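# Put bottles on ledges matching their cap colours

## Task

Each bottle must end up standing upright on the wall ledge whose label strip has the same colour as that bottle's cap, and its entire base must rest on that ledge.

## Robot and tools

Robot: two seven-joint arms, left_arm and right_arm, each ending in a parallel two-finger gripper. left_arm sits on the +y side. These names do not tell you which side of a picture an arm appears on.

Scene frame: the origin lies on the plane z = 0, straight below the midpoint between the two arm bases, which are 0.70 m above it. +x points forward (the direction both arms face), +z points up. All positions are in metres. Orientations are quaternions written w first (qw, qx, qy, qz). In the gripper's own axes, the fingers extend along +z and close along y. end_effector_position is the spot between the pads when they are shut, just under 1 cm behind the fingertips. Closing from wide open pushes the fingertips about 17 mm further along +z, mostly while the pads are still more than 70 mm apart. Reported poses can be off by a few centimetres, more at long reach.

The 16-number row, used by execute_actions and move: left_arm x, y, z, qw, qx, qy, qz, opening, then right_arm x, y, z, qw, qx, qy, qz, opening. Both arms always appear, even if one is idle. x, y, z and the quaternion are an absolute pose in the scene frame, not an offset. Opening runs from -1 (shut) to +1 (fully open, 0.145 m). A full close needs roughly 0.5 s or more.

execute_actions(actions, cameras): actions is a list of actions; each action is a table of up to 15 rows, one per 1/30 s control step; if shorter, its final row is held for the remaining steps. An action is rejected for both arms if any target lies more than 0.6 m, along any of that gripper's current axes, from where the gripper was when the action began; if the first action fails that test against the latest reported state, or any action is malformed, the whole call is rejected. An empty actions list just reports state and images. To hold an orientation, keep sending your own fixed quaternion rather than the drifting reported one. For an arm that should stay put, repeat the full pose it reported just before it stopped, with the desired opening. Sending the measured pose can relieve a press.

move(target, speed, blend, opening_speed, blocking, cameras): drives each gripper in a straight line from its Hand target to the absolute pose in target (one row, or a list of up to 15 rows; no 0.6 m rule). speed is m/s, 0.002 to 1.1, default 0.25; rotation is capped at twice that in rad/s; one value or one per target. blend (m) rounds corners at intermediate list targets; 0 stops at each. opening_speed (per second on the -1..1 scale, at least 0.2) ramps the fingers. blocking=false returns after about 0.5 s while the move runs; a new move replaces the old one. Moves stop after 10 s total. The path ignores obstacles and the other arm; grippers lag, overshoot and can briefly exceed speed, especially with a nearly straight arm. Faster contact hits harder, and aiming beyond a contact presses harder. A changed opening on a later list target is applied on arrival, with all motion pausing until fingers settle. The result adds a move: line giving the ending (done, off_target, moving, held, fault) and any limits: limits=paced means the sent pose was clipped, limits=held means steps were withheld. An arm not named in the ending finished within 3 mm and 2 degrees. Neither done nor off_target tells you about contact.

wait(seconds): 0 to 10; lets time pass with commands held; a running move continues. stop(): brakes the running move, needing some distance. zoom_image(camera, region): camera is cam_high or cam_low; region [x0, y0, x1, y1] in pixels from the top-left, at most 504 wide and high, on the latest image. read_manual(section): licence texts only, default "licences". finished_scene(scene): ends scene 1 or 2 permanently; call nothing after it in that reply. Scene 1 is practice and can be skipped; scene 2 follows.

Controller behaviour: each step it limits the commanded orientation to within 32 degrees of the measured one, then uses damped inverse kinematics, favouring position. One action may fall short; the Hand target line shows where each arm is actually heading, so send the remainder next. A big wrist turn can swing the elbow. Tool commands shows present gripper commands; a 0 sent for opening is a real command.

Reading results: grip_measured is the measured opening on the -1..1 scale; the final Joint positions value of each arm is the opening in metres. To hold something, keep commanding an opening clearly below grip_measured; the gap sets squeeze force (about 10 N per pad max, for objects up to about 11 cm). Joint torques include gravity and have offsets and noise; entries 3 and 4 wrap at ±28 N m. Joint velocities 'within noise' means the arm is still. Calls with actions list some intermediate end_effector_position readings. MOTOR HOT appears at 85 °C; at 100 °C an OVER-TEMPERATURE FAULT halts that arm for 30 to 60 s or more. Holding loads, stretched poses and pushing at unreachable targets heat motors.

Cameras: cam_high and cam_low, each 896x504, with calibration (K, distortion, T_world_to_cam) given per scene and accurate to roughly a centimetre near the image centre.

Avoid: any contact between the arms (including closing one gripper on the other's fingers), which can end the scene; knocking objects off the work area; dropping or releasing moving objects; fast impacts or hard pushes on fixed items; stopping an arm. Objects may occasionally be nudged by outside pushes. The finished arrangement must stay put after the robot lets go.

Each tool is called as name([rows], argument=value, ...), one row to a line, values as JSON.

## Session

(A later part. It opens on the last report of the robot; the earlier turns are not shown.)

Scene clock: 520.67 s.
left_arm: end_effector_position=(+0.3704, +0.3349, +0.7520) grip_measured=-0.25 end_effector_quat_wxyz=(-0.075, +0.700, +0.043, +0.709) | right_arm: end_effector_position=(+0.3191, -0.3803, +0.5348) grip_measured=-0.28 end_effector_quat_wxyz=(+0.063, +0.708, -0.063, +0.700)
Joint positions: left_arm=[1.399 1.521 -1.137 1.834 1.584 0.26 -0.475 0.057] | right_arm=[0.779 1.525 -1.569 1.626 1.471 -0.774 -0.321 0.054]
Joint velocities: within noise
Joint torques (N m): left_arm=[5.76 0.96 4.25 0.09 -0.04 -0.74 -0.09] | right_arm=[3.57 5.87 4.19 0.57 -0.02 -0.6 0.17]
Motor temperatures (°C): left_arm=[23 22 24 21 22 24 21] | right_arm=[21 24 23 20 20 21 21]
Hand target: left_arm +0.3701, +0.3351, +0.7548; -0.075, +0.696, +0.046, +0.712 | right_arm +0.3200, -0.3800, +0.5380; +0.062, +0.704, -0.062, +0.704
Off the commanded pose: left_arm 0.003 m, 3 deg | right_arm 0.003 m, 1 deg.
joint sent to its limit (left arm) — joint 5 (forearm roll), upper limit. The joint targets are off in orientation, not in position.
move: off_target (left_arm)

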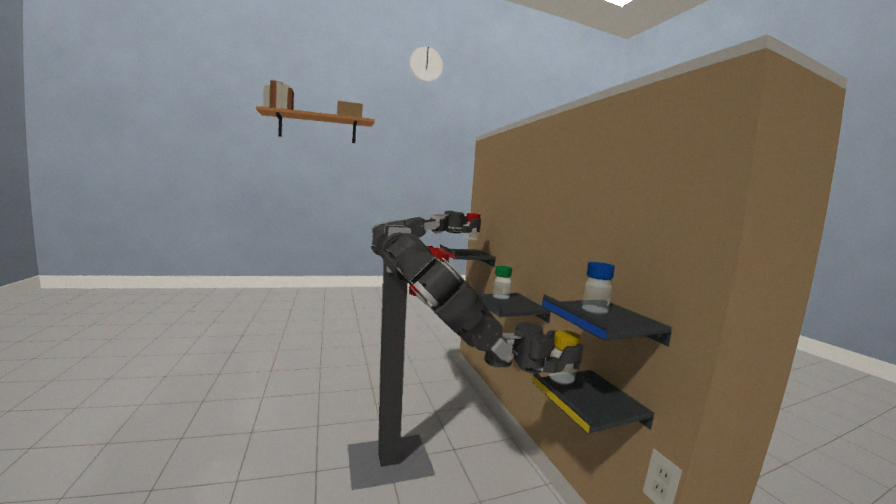

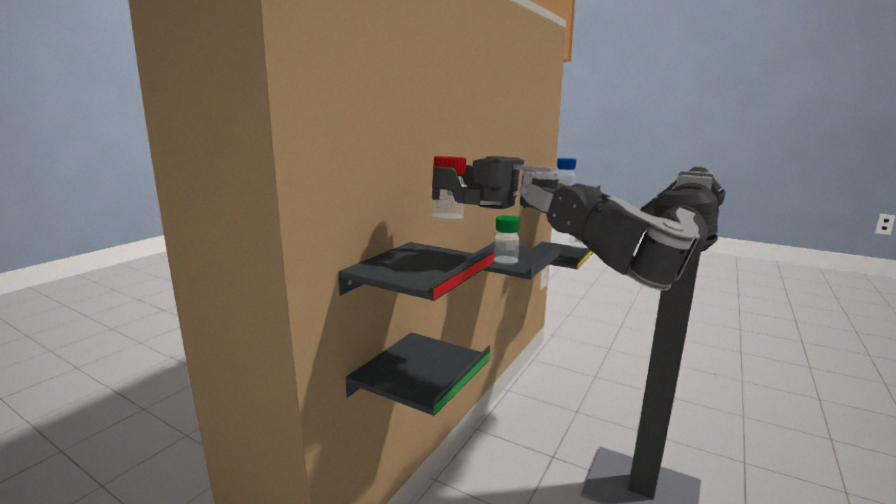

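move([
  [0.385, 0.34, 0.72, -0.0616,0.7044,0.0616,0.7044, -0.9, 0.385,-0.395,0.532,0.0616,0.7044,-0.0616,0.7044,-0.9],
  [0.385, 0.34, 0.702, -0.0616,0.7044,0.0616,0.7044, -0.9, 0.385,-0.395,0.505,0.0616,0.7044,-0.0616,0.7044,-0.9],
], speed=0.1, cameras=[])

move(target=[0.385, 0.34, 0.689, -0.0616,0.7044,0.0616,0.7044, -0.9, 0.385,-0.395,0.492,0.0616,0.7044,-0.0616,0.7044,-0.9], speed=0.03)

zoom_image(camera="cam_high", region=[430, 200, 680, 450])

zoom_image(camera="cam_low", region=[330, 130, 630, 410])

Scene clock: 531.70 s.
left_arm: end_effector_position=(+0.3853, +0.3404, +0.7006) grip_measured=-0.25 end_effector_quat_wxyz=(-0.062, +0.708, +0.064, +0.701) | right_arm: end_effector_position=(+0.3841, -0.3944, +0.5004) grip_measured=-0.28 end_effector_quat_wxyz=(+0.063, +0.711, -0.061, +0.698)
Joint positions: left_arm=[1.239 1.486 -1.191 1.779 1.559 0.062 -0.467 0.057] | right_arm=[0.788 1.2 -1.467 1.168 1.559 -0.668 -0.132 0.054]
Joint velocities: within noise
Joint torques (N m): left_arm=[5.66 2.76 3.52 0.61 -0.24 -0.9 0.22] | right_arm=[4.65 5.74 5.14 0.31 0.07 -0.79 0.17]
Motor temperatures (°C): left_arm=[23 22 25 21 22 25 21] | right_arm=[22 24 24 19 20 21 21]
Hand target: left_arm +0.3850, +0.3401, +0.7021; -0.062, +0.704, +0.062, +0.705 | right_arm +0.3850, -0.3950, +0.5050; +0.062, +0.704, -0.062, +0.704
Off the commanded pose: left_arm 0.001 m, 1 deg | right_arm 0.005 m, 1 deg.
joint sent to its limit (right arm) — joint 5 (forearm roll), upper limit. The joint targets still meet the commanded pose.
move: off_target (right_arm)
No camera images: "cameras" was empty.

Scene clock: 532.47 s.
left_arm: end_effector_position=(+0.3852, +0.3404, +0.6890) grip_measured=-0.25 end_effector_quat_wxyz=(-0.062, +0.706, +0.064, +0.703) | right_arm: end_effector_position=(+0.3855, -0.3974, +0.4980) grip_measured=-0.28 end_effector_quat_wxyz=(+0.065, +0.696, -0.063, +0.712)
Joint positions: left_arm=[1.19 1.486 -1.197 1.78 1.542 0.005 -0.466 0.057] | right_arm=[0.749 1.163 -1.431 1.109 1.558 -0.717 -0.109 0.054]
Joint velocities: within noise
Joint torques (N m): left_arm=[5.21 2.94 3.21 0.61 -0.23 -0.88 0.22] | right_arm=[3.23 4.31 3.33 0.23 0.11 -0.01 0.15]
Motor temperatures (°C): left_arm=[23 22 25 21 22 25 21] | right_arm=[22 24 24 19 20 21 21]
Hand target: left_arm +0.3850, +0.3399, +0.6890; -0.062, +0.704, +0.062, +0.704 | right_arm +0.3850, -0.3950, +0.4922; +0.062, +0.704, -0.062, +0.705
Off the commanded pose: left_arm 0.000 m, 0 deg | right_arm 0.006 m, 1 deg.
joint sent to its limit (right arm) — joint 5 (forearm roll), upper limit. The joint targets still meet the commanded pose.
move: off_target (right_arm)

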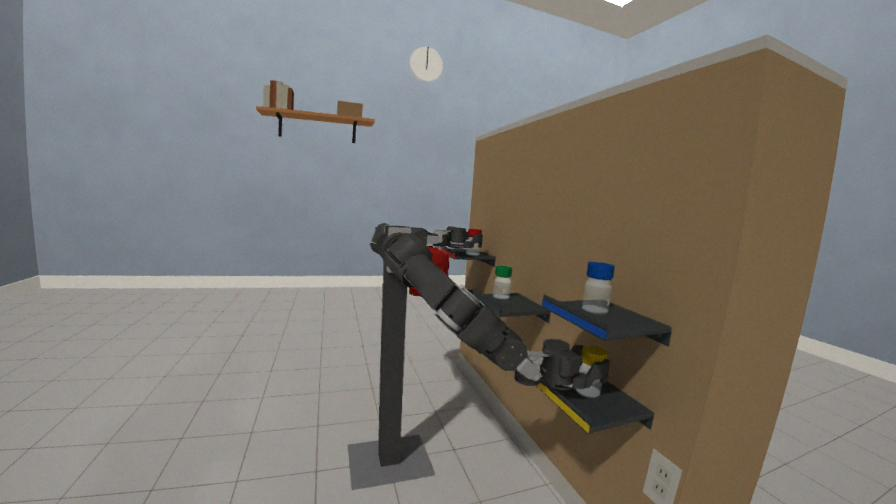

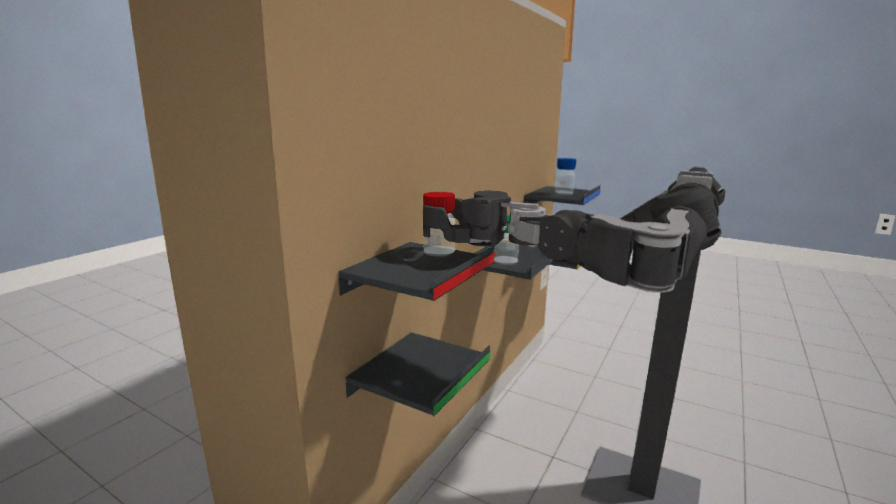

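Scaled by 2.016 from the camera's 896x504 image, which has a finer 1280x720 frame.

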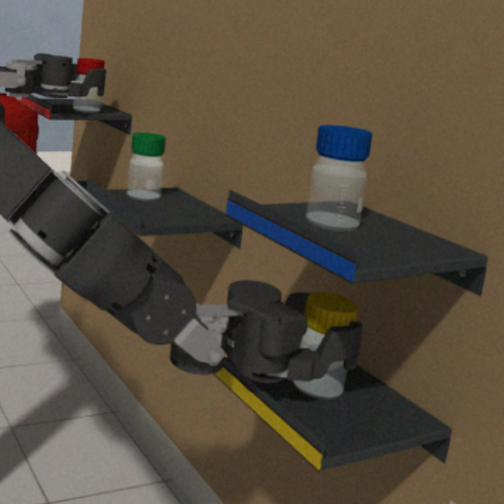

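Scaled by 1.680 from the camera's 896x504 image, which has a finer 1280x720 frame.

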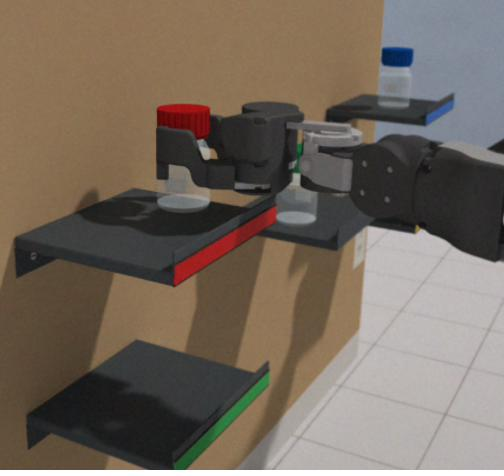

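move([
  [0.385, 0.34, 0.679, -0.0616,0.7044,0.0616,0.7044, -0.9, 0.385,-0.396,0.496,0.0616,0.7044,-0.0616,0.7044,-0.9],
  [0.385, 0.34, 0.679, -0.0616,0.7044,0.0616,0.7044, -0.9, 0.385,-0.396,0.496,0.0616,0.7044,-0.0616,0.7044,0.3],
  [0.385, 0.34, 0.679, -0.0616,0.7044,0.0616,0.7044, -0.9, 0.25,-0.379,0.503,0.0616,0.7044,-0.0616,0.7044,0.3],
], speed=[0.03,0.1,0.12], opening_speed=1.5)

zoom_image(camera="cam_high", region=[430, 200, 680, 450])

zoom_image(camera="cam_low", region=[330, 130, 630, 410])

Scene clock: 547.40 s.
left_arm: end_effector_position=(+0.3847, +0.3407, +0.6881) grip_measured=-0.25 end_effector_quat_wxyz=(-0.062, +0.693, +0.065, +0.715) | right_arm: end_effector_position=(+0.2501, -0.3792, +0.5027) grip_measured=+0.30 end_effector_quat_wxyz=(+0.063, +0.705, -0.062, +0.704)
Joint positions: left_arm=[1.161 1.487 -1.198 1.779 1.522 -0.059 -0.466 0.057] | right_arm=[-0.996 1.222 0.183 1.684 1.18 -0.783 -0.241 0.098]
Joint velocities: within noise
Joint torques (N m): left_arm=[3.65 2.62 1.88 0.25 0.01 -0.19 0.22] | right_arm=[0.78 3.68 3.66 1.46 0.07 -0.45 0.15]
Motor temperatures (°C): left_arm=[23 22 25 21 22 25 21] | right_arm=[22 24 24 19 20 20 21]
Hand target: left_arm +0.3849, +0.3400, +0.6790; -0.062, +0.704, +0.062, +0.704 | right_arm +0.2500, -0.3790, +0.5030; +0.062, +0.704, -0.062, +0.704
Off the commanded pose: left_arm 0.009 m, 2 deg | right_arm 0.000 m, 0 deg.
joint sent to its limit (right arm) — joint 6 (wrist pitch), lower limit. The joint targets still meet the commanded pose.
move: off_target (left_arm)

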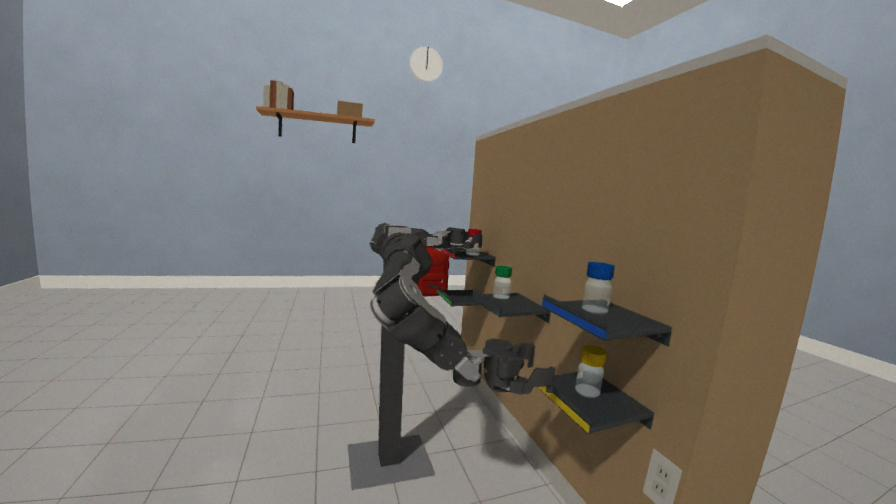

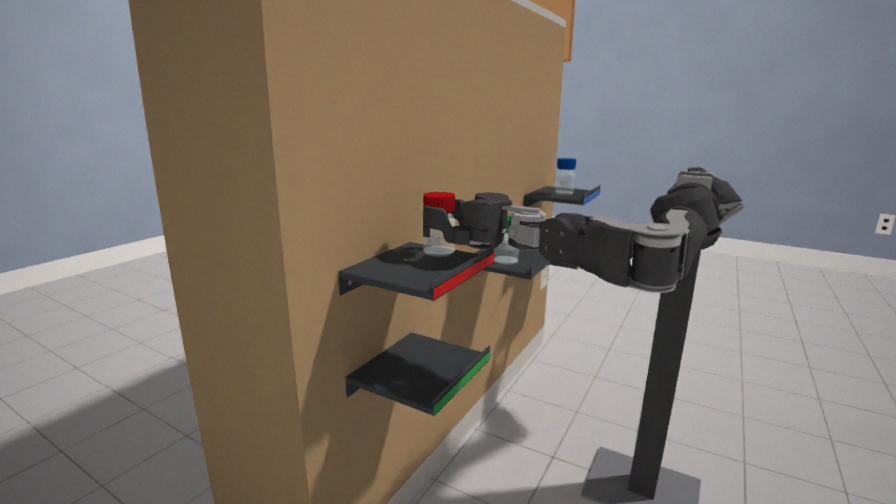

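Scaled by 2.016 from the camera's 896x504 image, which has a finer 1280x720 frame.

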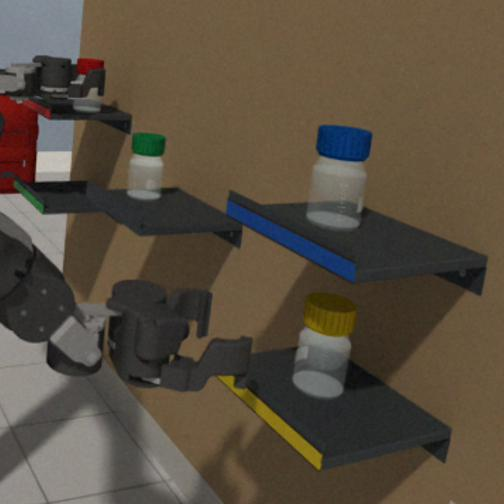

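Scaled by 1.680 from the camera's 896x504 image, which has a finer 1280x720 frame.

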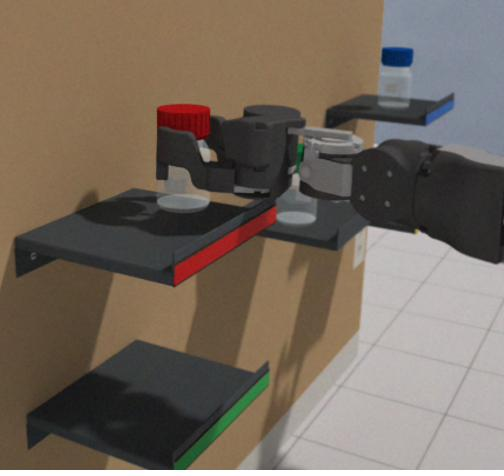

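move([
  [0.385, 0.34, 0.688, -0.0616,0.7044,0.0616,0.7044, -0.9, 0.25,-0.379,0.503,0.0616,0.7044,-0.0616,0.7044,0.3],
  [0.385, 0.34, 0.688, -0.0616,0.7044,0.0616,0.7044, 0.3, 0.25,-0.379,0.503,0.0616,0.7044,-0.0616,0.7044,0.3],
  [0.26, 0.323, 0.69, -0.0616,0.7044,0.0616,0.7044, 0.3, 0.25,-0.379,0.503,0.0616,0.7044,-0.0616,0.7044,0.3],
  [0.25, 0.20, 0.66, -0.03,0.7065,0.03,0.7065, 0.3, 0.25,-0.379,0.503,0.0616,0.7044,-0.0616,0.7044,0.3],
  [0.26, 0.06, 0.61, 0,0.7071,0,0.7071, 0.3, 0.25,-0.379,0.503,0.0616,0.7044,-0.0616,0.7044,0.3],
], speed=[0.1,0.1,0.13,0.2,0.2], opening_speed=1.5, blend=[0,0,0,0.03,0])

zoom_image(camera="cam_high", region=[430, 200, 580, 350])

zoom_image(camera="cam_low", region=[330, 130, 630, 410])

Scene clock: 567.37 s.
left_arm: end_effector_position=(+0.2599, +0.0595, +0.6113) grip_measured=+0.30 end_effector_quat_wxyz=(+0.003, +0.706, -0.001, +0.709) | right_arm: end_effector_position=(+0.2501, -0.3792, +0.5027) grip_measured=+0.30 end_effector_quat_wxyz=(+0.063, +0.705, -0.062, +0.704)
Joint positions: left_arm=[0.545 0.515 -1.309 2.393 0.708 0.365 -1.577 0.098] | right_arm=[-0.996 1.222 0.183 1.684 1.18 -0.783 -0.241 0.098]
Joint velocities: within noise
Joint torques (N m): left_arm=[3.73 -0.28 1.55 3.15 -0.41 0.02 -0.01] | right_arm=[0.75 3.71 3.69 1.5 0.09 -0.49 0.16]
Motor temperatures (°C): left_arm=[23 22 25 21 22 24 21] | right_arm=[21 24 24 19 20 21 21]
Hand target: left_arm +0.2600, +0.0600, +0.6100; +0.000, +0.707, +0.000, +0.707 | right_arm +0.2500, -0.3790, +0.5030; +0.062, +0.704, -0.062, +0.704
Off the commanded pose: left_arm 0.001 m, 0 deg | right_arm 0.000 m, 0 deg.
joint sent to its limit (left arm) — joint 7 (wrist yaw), lower limit. The joint targets still meet the commanded pose.
joint sent to its limit (right arm) — joint 6 (wrist pitch), lower limit. The joint targets still meet the commanded pose.
move: done

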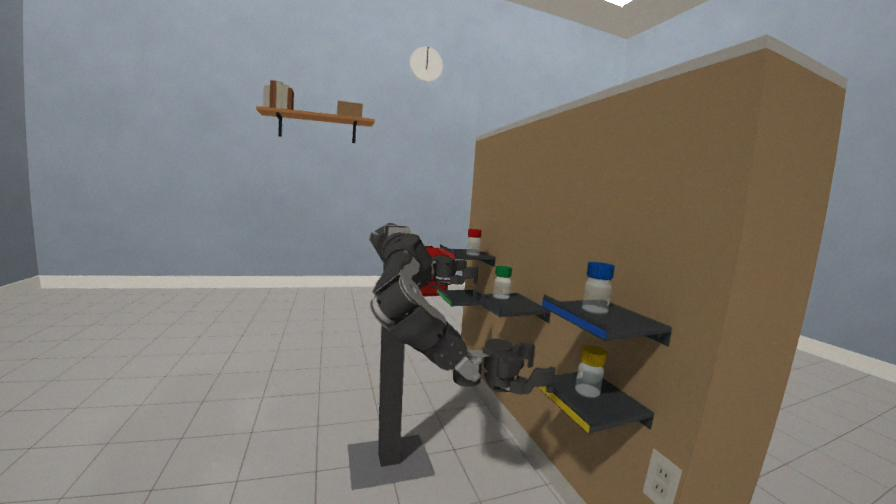

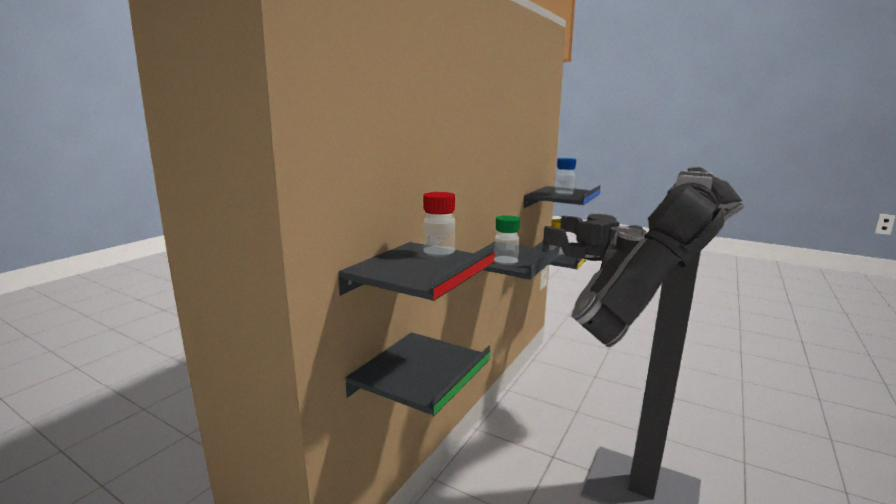

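Scaled by 3.360 from the camera's 896x504 image, which has a finer 1280x720 frame.

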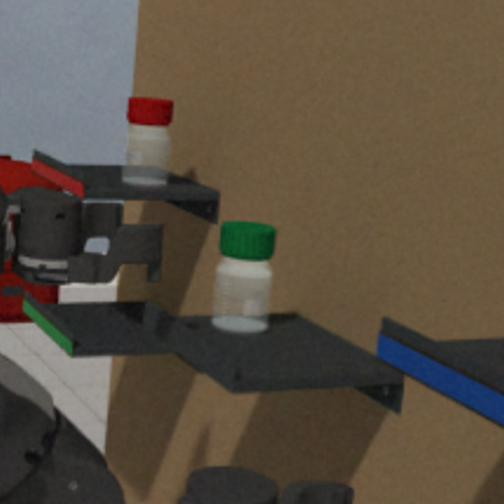

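Scaled by 1.680 from the camera's 896x504 image, which has a finer 1280x720 frame.

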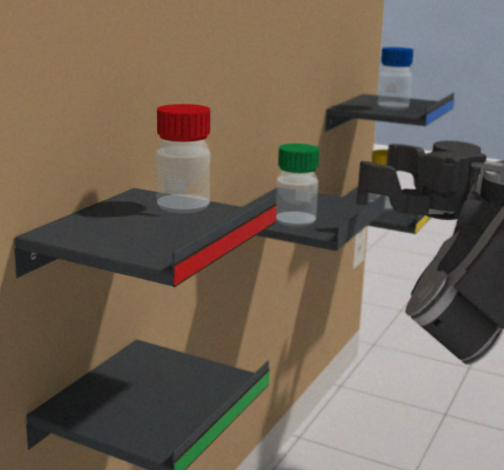

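move([
  [0.378, 0.057, 0.596, 0,0.7071,0,0.7071, 0.3, 0.25,-0.379,0.503,0.0616,0.7044,-0.0616,0.7044,0.3],
  [0.378, 0.057, 0.596, 0,0.7071,0,0.7071, -0.9, 0.25,-0.379,0.503,0.0616,0.7044,-0.0616,0.7044,0.3],
], speed=0.12, opening_speed=1.2)

zoom_image(camera="cam_low", region=[330, 130, 630, 410])

Scene clock: 582.67 s.
left_arm: end_effector_position=(+0.3778, +0.0572, +0.5967) grip_measured=-0.25 end_effector_quat_wxyz=(+0.000, +0.706, +0.000, +0.708) | right_arm: end_effector_position=(+0.2501, -0.3792, +0.5027) grip_measured=+0.30 end_effector_quat_wxyz=(+0.063, +0.705, -0.062, +0.704)
Joint positions: left_arm=[0.782 0.481 -1.163 1.889 0.908 0.177 -1.2 0.057] | right_arm=[-0.996 1.222 0.183 1.684 1.18 -0.783 -0.241 0.098]
Joint velocities: within noise
Joint torques (N m): left_arm=[7.5 -0.17 2.48 3.06 -0.34 -0.33 0.11] | right_arm=[0.86 3.73 3.66 1.47 0.07 -0.48 0.15]
Motor temperatures (°C): left_arm=[23 21 25 21 22 24 21] | right_arm=[21 23 24 19 20 21 21]
Hand target: left_arm +0.3780, +0.0571, +0.5960; +0.000, +0.707, +0.000, +0.707 | right_arm +0.2500, -0.3790, +0.5030; +0.062, +0.704, -0.062, +0.704
Off the commanded pose: left_arm 0.001 m, 0 deg | right_arm 0.000 m, 0 deg.
joint sent to its limit (right arm) — joint 6 (wrist pitch), lower limit. The joint targets still meet the commanded pose.
move: done

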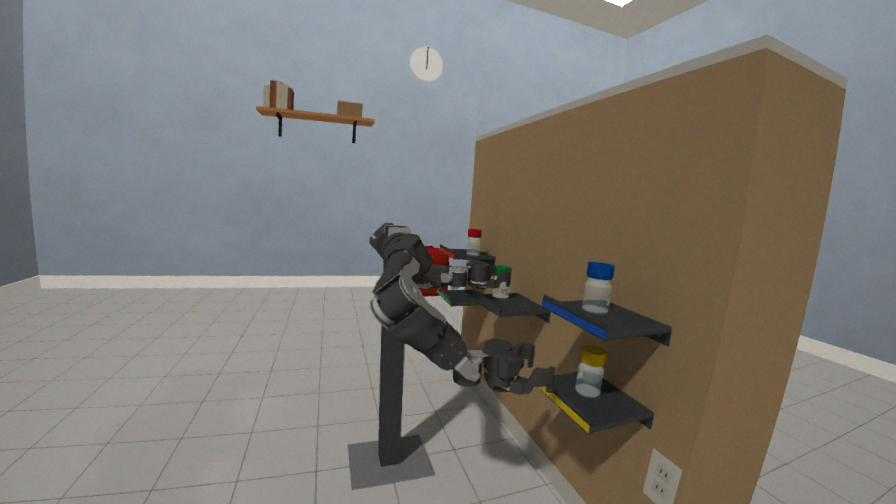

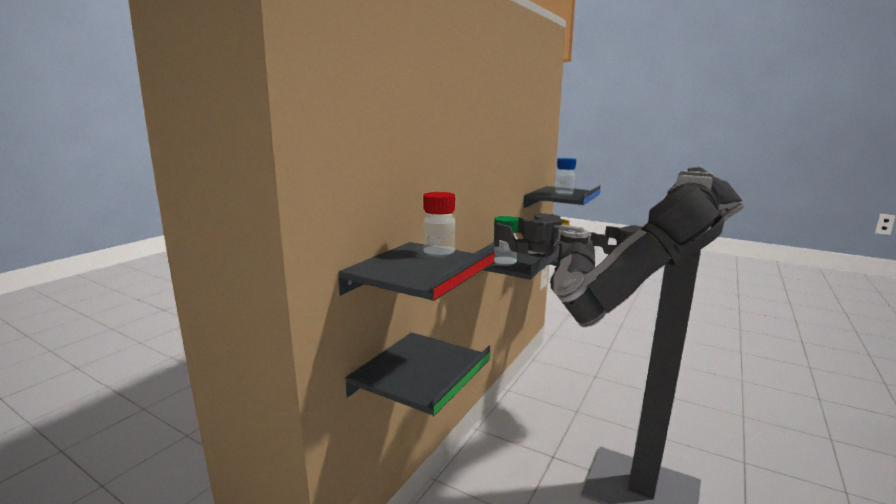

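Scaled by 1.680 from the camera's 896x504 image, which has a finer 1280x720 frame.

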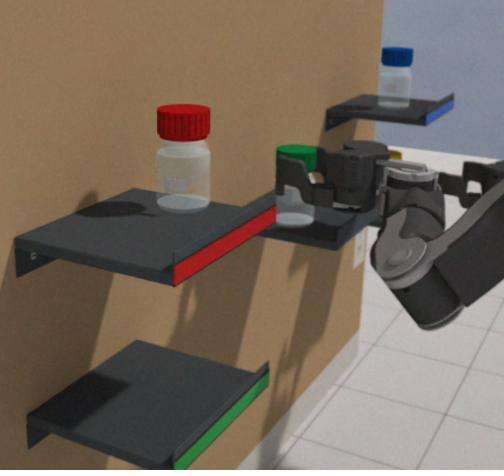

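move([
  [0.378, 0.057, 0.645, 0,0.7071,0,0.7071, -0.9, 0.25,-0.379,0.503,0.0616,0.7044,-0.0616,0.7044,0.3],
  [0.25, 0.07, 0.64, 0,0.7071,0,0.7071, -0.9, 0.25,-0.379,0.503,0.0616,0.7044,-0.0616,0.7044,0.3],
  [0.24, 0.25, 0.555, -0.0436,0.7058,0.0436,0.7058, -0.9, 0.25,-0.379,0.503,0.0616,0.7044,-0.0616,0.7044,0.3],
  [0.25, 0.315, 0.54, -0.0616,0.7044,0.0616,0.7044, -0.9, 0.25,-0.379,0.503,0.0616,0.7044,-0.0616,0.7044,0.3],
  [0.33, 0.33, 0.54, -0.0616,0.7044,0.0616,0.7044, -0.9, 0.25,-0.379,0.503,0.0616,0.7044,-0.0616,0.7044,0.3],
], speed=0.18, blend=[0.01,0.02,0.03,0.02,0])

zoom_image(camera="cam_low", region=[330, 180, 630, 430])

Scene clock: 599.43 s.
left_arm: end_effector_position=(+0.3295, +0.3307, +0.5388) grip_measured=-0.25 end_effector_quat_wxyz=(-0.064, +0.706, +0.063, +0.702) | right_arm: end_effector_position=(+0.2501, -0.3792, +0.5027) grip_measured=+0.30 end_effector_quat_wxyz=(+0.063, +0.705, -0.062, +0.704)
Joint positions: left_arm=[0.593 1.448 -1.321 1.784 1.264 -0.667 -0.607 0.057] | right_arm=[-0.996 1.222 0.183 1.684 1.18 -0.783 -0.241 0.098]
Joint velocities: within noise
Joint torques (N m): left_arm=[4.81 5.45 2.81 1.33 -0.16 -0.74 0.23] | right_arm=[0.91 3.76 3.67 1.52 0.07 -0.48 0.16]
Motor temperatures (°C): left_arm=[24 21 25 21 22 24 21] | right_arm=[21 23 24 19 20 21 21]
Hand target: left_arm +0.3300, +0.3299, +0.5400; -0.061, +0.704, +0.062, +0.704 | right_arm +0.2500, -0.3790, +0.5030; +0.062, +0.704, -0.062, +0.704
Off the commanded pose: left_arm 0.001 m, 0 deg | right_arm 0.000 m, 0 deg.
joint sent to its limit (right arm) — joint 6 (wrist pitch), lower limit. The joint targets still meet the commanded pose.
move: done

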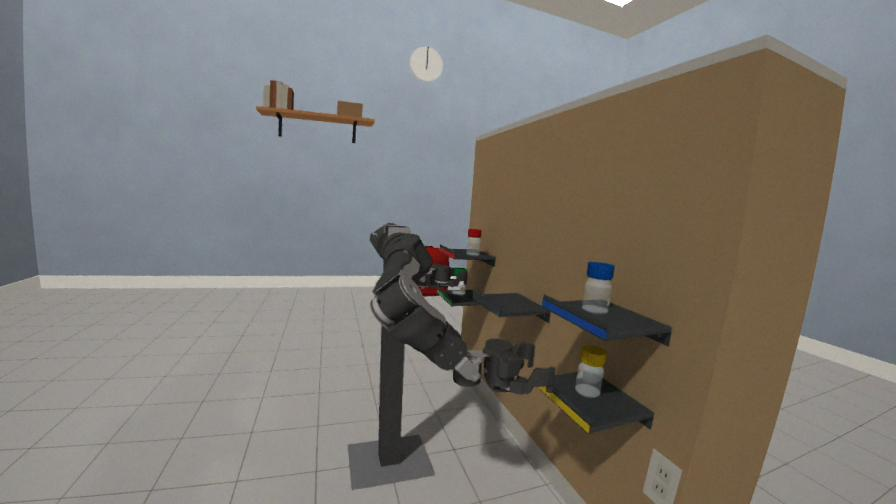

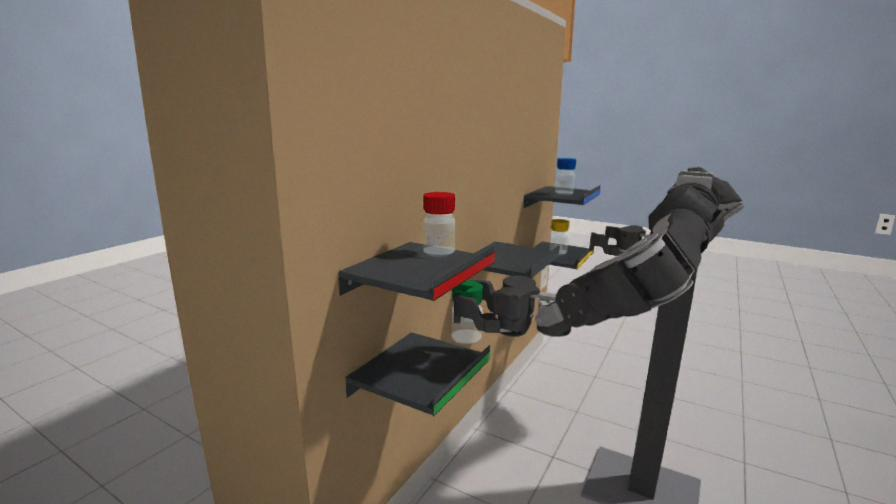

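Scaled by 1.680 from the camera's 896x504 image, which has a finer 1280x720 frame.

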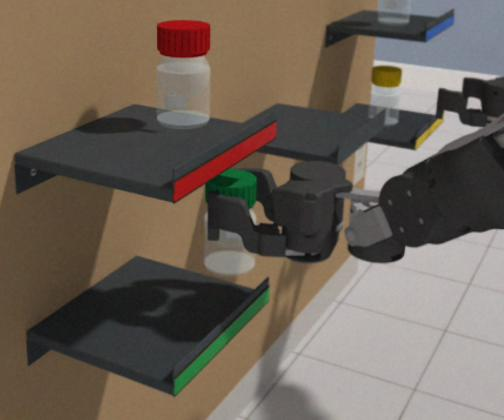

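move([
  [0.387, 0.345, 0.535, -0.0616,0.7044,0.0616,0.7044, -0.9, 0.25,-0.379,0.503,0.0616,0.7044,-0.0616,0.7044,0.3],
  [0.387, 0.345, 0.508, -0.0616,0.7044,0.0616,0.7044, -0.9, 0.25,-0.379,0.503,0.0616,0.7044,-0.0616,0.7044,0.3],
  [0.387, 0.345, 0.492, -0.0616,0.7044,0.0616,0.7044, -0.9, 0.25,-0.379,0.503,0.0616,0.7044,-0.0616,0.7044,0.3],
], speed=[0.12,0.1,0.03])

zoom_image(camera="cam_low", region=[330, 180, 630, 430])

Scene clock: 610.40 s.
left_arm: end_effector_position=(+0.3888, +0.3483, +0.5052) grip_measured=-0.25 end_effector_quat_wxyz=(-0.064, +0.687, +0.064, +0.721) | right_arm: end_effector_position=(+0.2501, -0.3792, +0.5027) grip_measured=+0.30 end_effector_quat_wxyz=(+0.063, +0.705, -0.062, +0.704)
Joint positions: left_arm=[0.673 1.14 -1.308 1.315 1.325 -0.676 -0.391 0.057] | right_arm=[-0.996 1.222 0.183 1.684 1.18 -0.783 -0.241 0.098]
Joint velocities: within noise
Joint torques (N m): left_arm=[4.34 3.39 0.65 0.66 0.26 0.2 0.25] | right_arm=[0.73 3.63 3.67 1.5 0.06 -0.45 0.18]
Motor temperatures (°C): left_arm=[24 22 25 21 22 24 21] | right_arm=[21 23 24 19 20 21 21]
Hand target: left_arm +0.3866, +0.3450, +0.4922; -0.062, +0.704, +0.062, +0.704 | right_arm +0.2500, -0.3790, +0.5030; +0.062, +0.704, -0.062, +0.704
Off the commanded pose: left_arm 0.014 m, 3 deg | right_arm 0.000 m, 0 deg.
joint sent to its limit (right arm) — joint 6 (wrist pitch), lower limit. The joint targets still meet the commanded pose.
move: off_target (left_arm)

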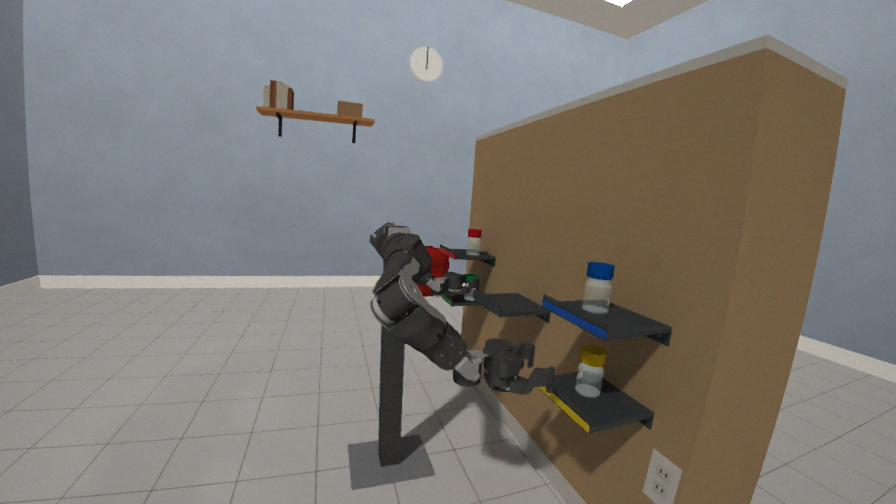

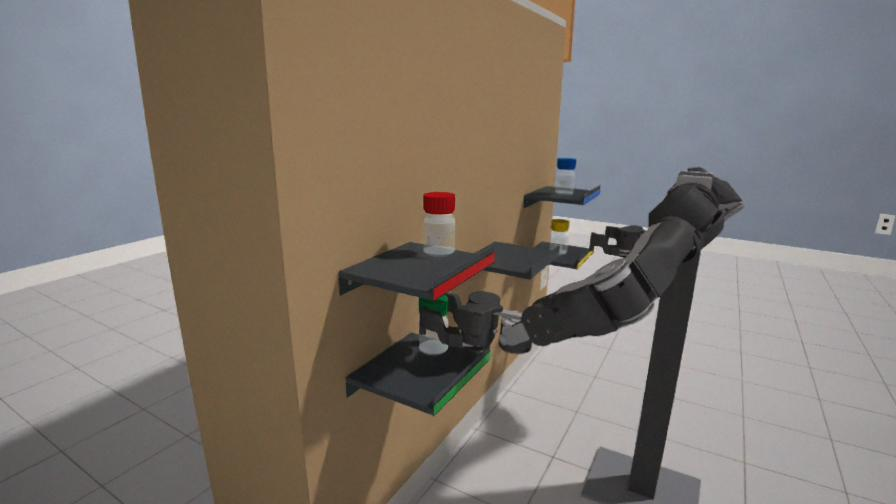

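Scaled by 1.680 from the camera's 896x504 image, which has a finer 1280x720 frame.

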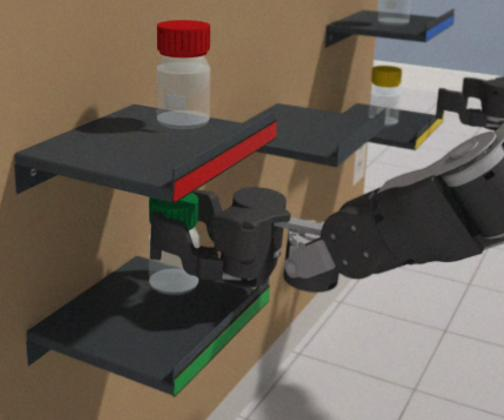

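move([
  [0.387, 0.346, 0.503, -0.0616,0.7044,0.0616,0.7044, -0.9, 0.25,-0.379,0.503,0.0616,0.7044,-0.0616,0.7044,0.3],
  [0.387, 0.346, 0.503, -0.0616,0.7044,0.0616,0.7044, 0.3, 0.25,-0.379,0.503,0.0616,0.7044,-0.0616,0.7044,0.3],
  [0.25, 0.323, 0.51, -0.0616,0.7044,0.0616,0.7044, 0.3, 0.25,-0.379,0.503,0.0616,0.7044,-0.0616,0.7044,0.3],
], speed=[0.03,0.1,0.15], opening_speed=1.5)

zoom_image(camera="cam_low", region=[330, 180, 630, 430])

zoom_image(camera="cam_high", region=[430, 200, 680, 450])

Scene clock: 627.30 s.
left_arm: end_effector_position=(+0.2504, +0.3225, +0.5112) grip_measured=+0.30 end_effector_quat_wxyz=(-0.062, +0.703, +0.063, +0.706) | right_arm: end_effector_position=(+0.2501, -0.3792, +0.5027) grip_measured=+0.30 end_effector_quat_wxyz=(+0.063, +0.705, -0.062, +0.704)
Joint positions: left_arm=[-0.934 1.312 -0.006 1.922 0.933 -0.788 -0.668 0.098] | right_arm=[-0.996 1.222 0.183 1.684 1.18 -0.783 -0.241 0.098]
Joint velocities: within noise
Joint torques (N m): left_arm=[1.41 3.78 1.77 1.72 -0.06 -0.55 0.24] | right_arm=[0.8 3.76 3.75 1.46 0.08 -0.47 0.16]
Motor temperatures (°C): left_arm=[23 22 24 21 22 24 21] | right_arm=[21 23 24 19 20 21 21]
Hand target: left_arm +0.2500, +0.3230, +0.5100; -0.062, +0.704, +0.062, +0.704 | right_arm +0.2500, -0.3790, +0.5030; +0.062, +0.704, -0.062, +0.704
Off the commanded pose: left_arm 0.001 m, 0 deg | right_arm 0.000 m, 0 deg.
joint sent to its limit (left arm) — joint 6 (wrist pitch), lower limit. The joint targets still meet the commanded pose.
joint sent to its limit (right arm) — joint 6 (wrist pitch), lower limit. The joint targets still meet the commanded pose.
move: done

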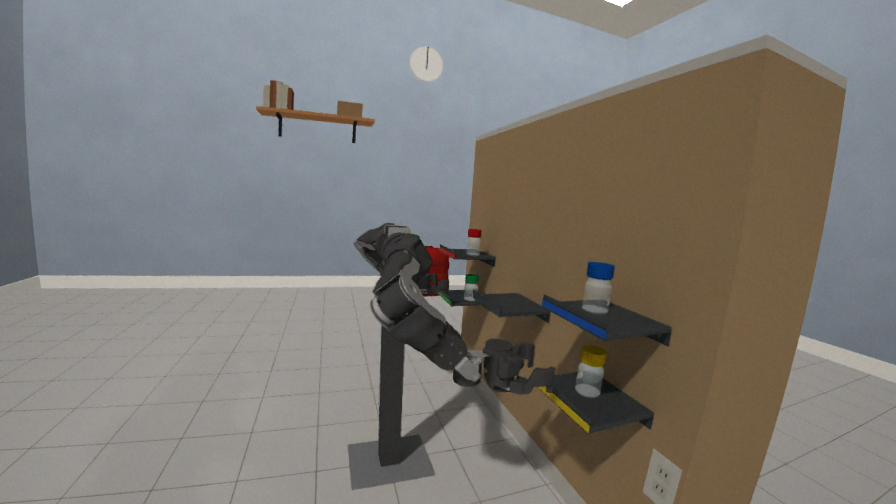

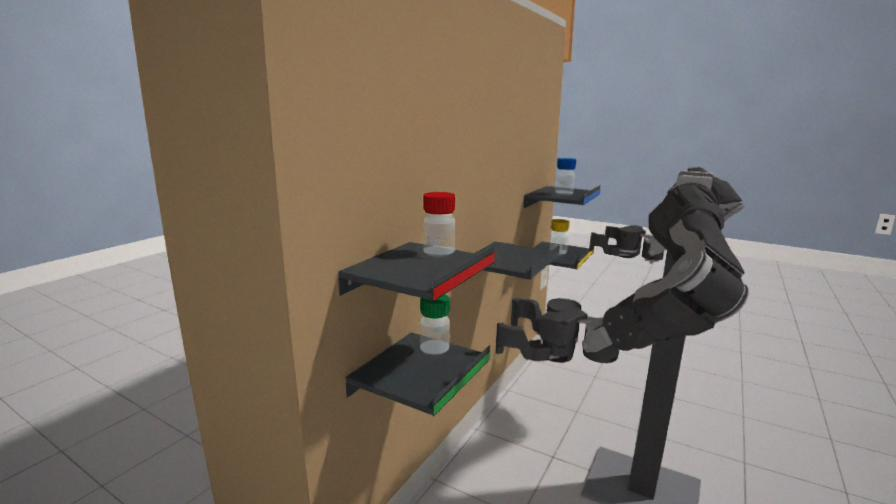

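Scaled by 1.680 from the camera's 896x504 image, which has a finer 1280x720 frame.

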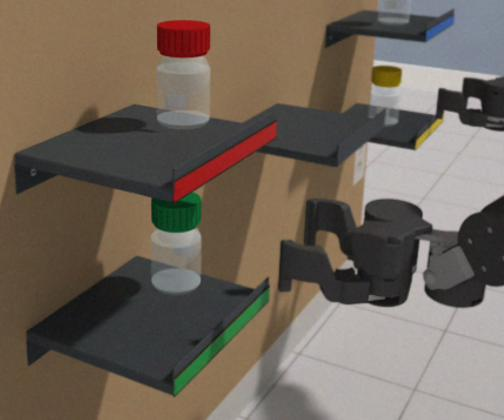

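Scaled by 2.016 from the camera's 896x504 image, which has a finer 1280x720 frame.

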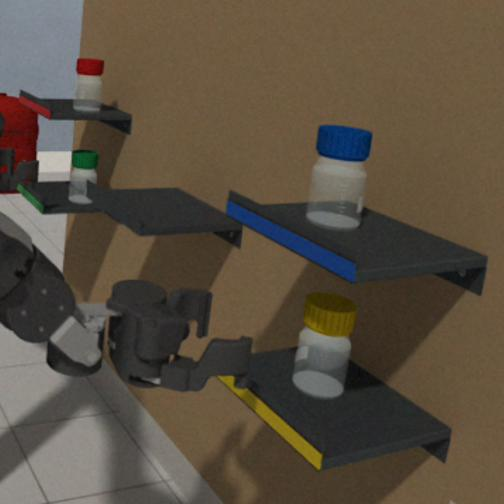

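All placed.

finished_scene(scene=2)

The scene is finished: the task was done.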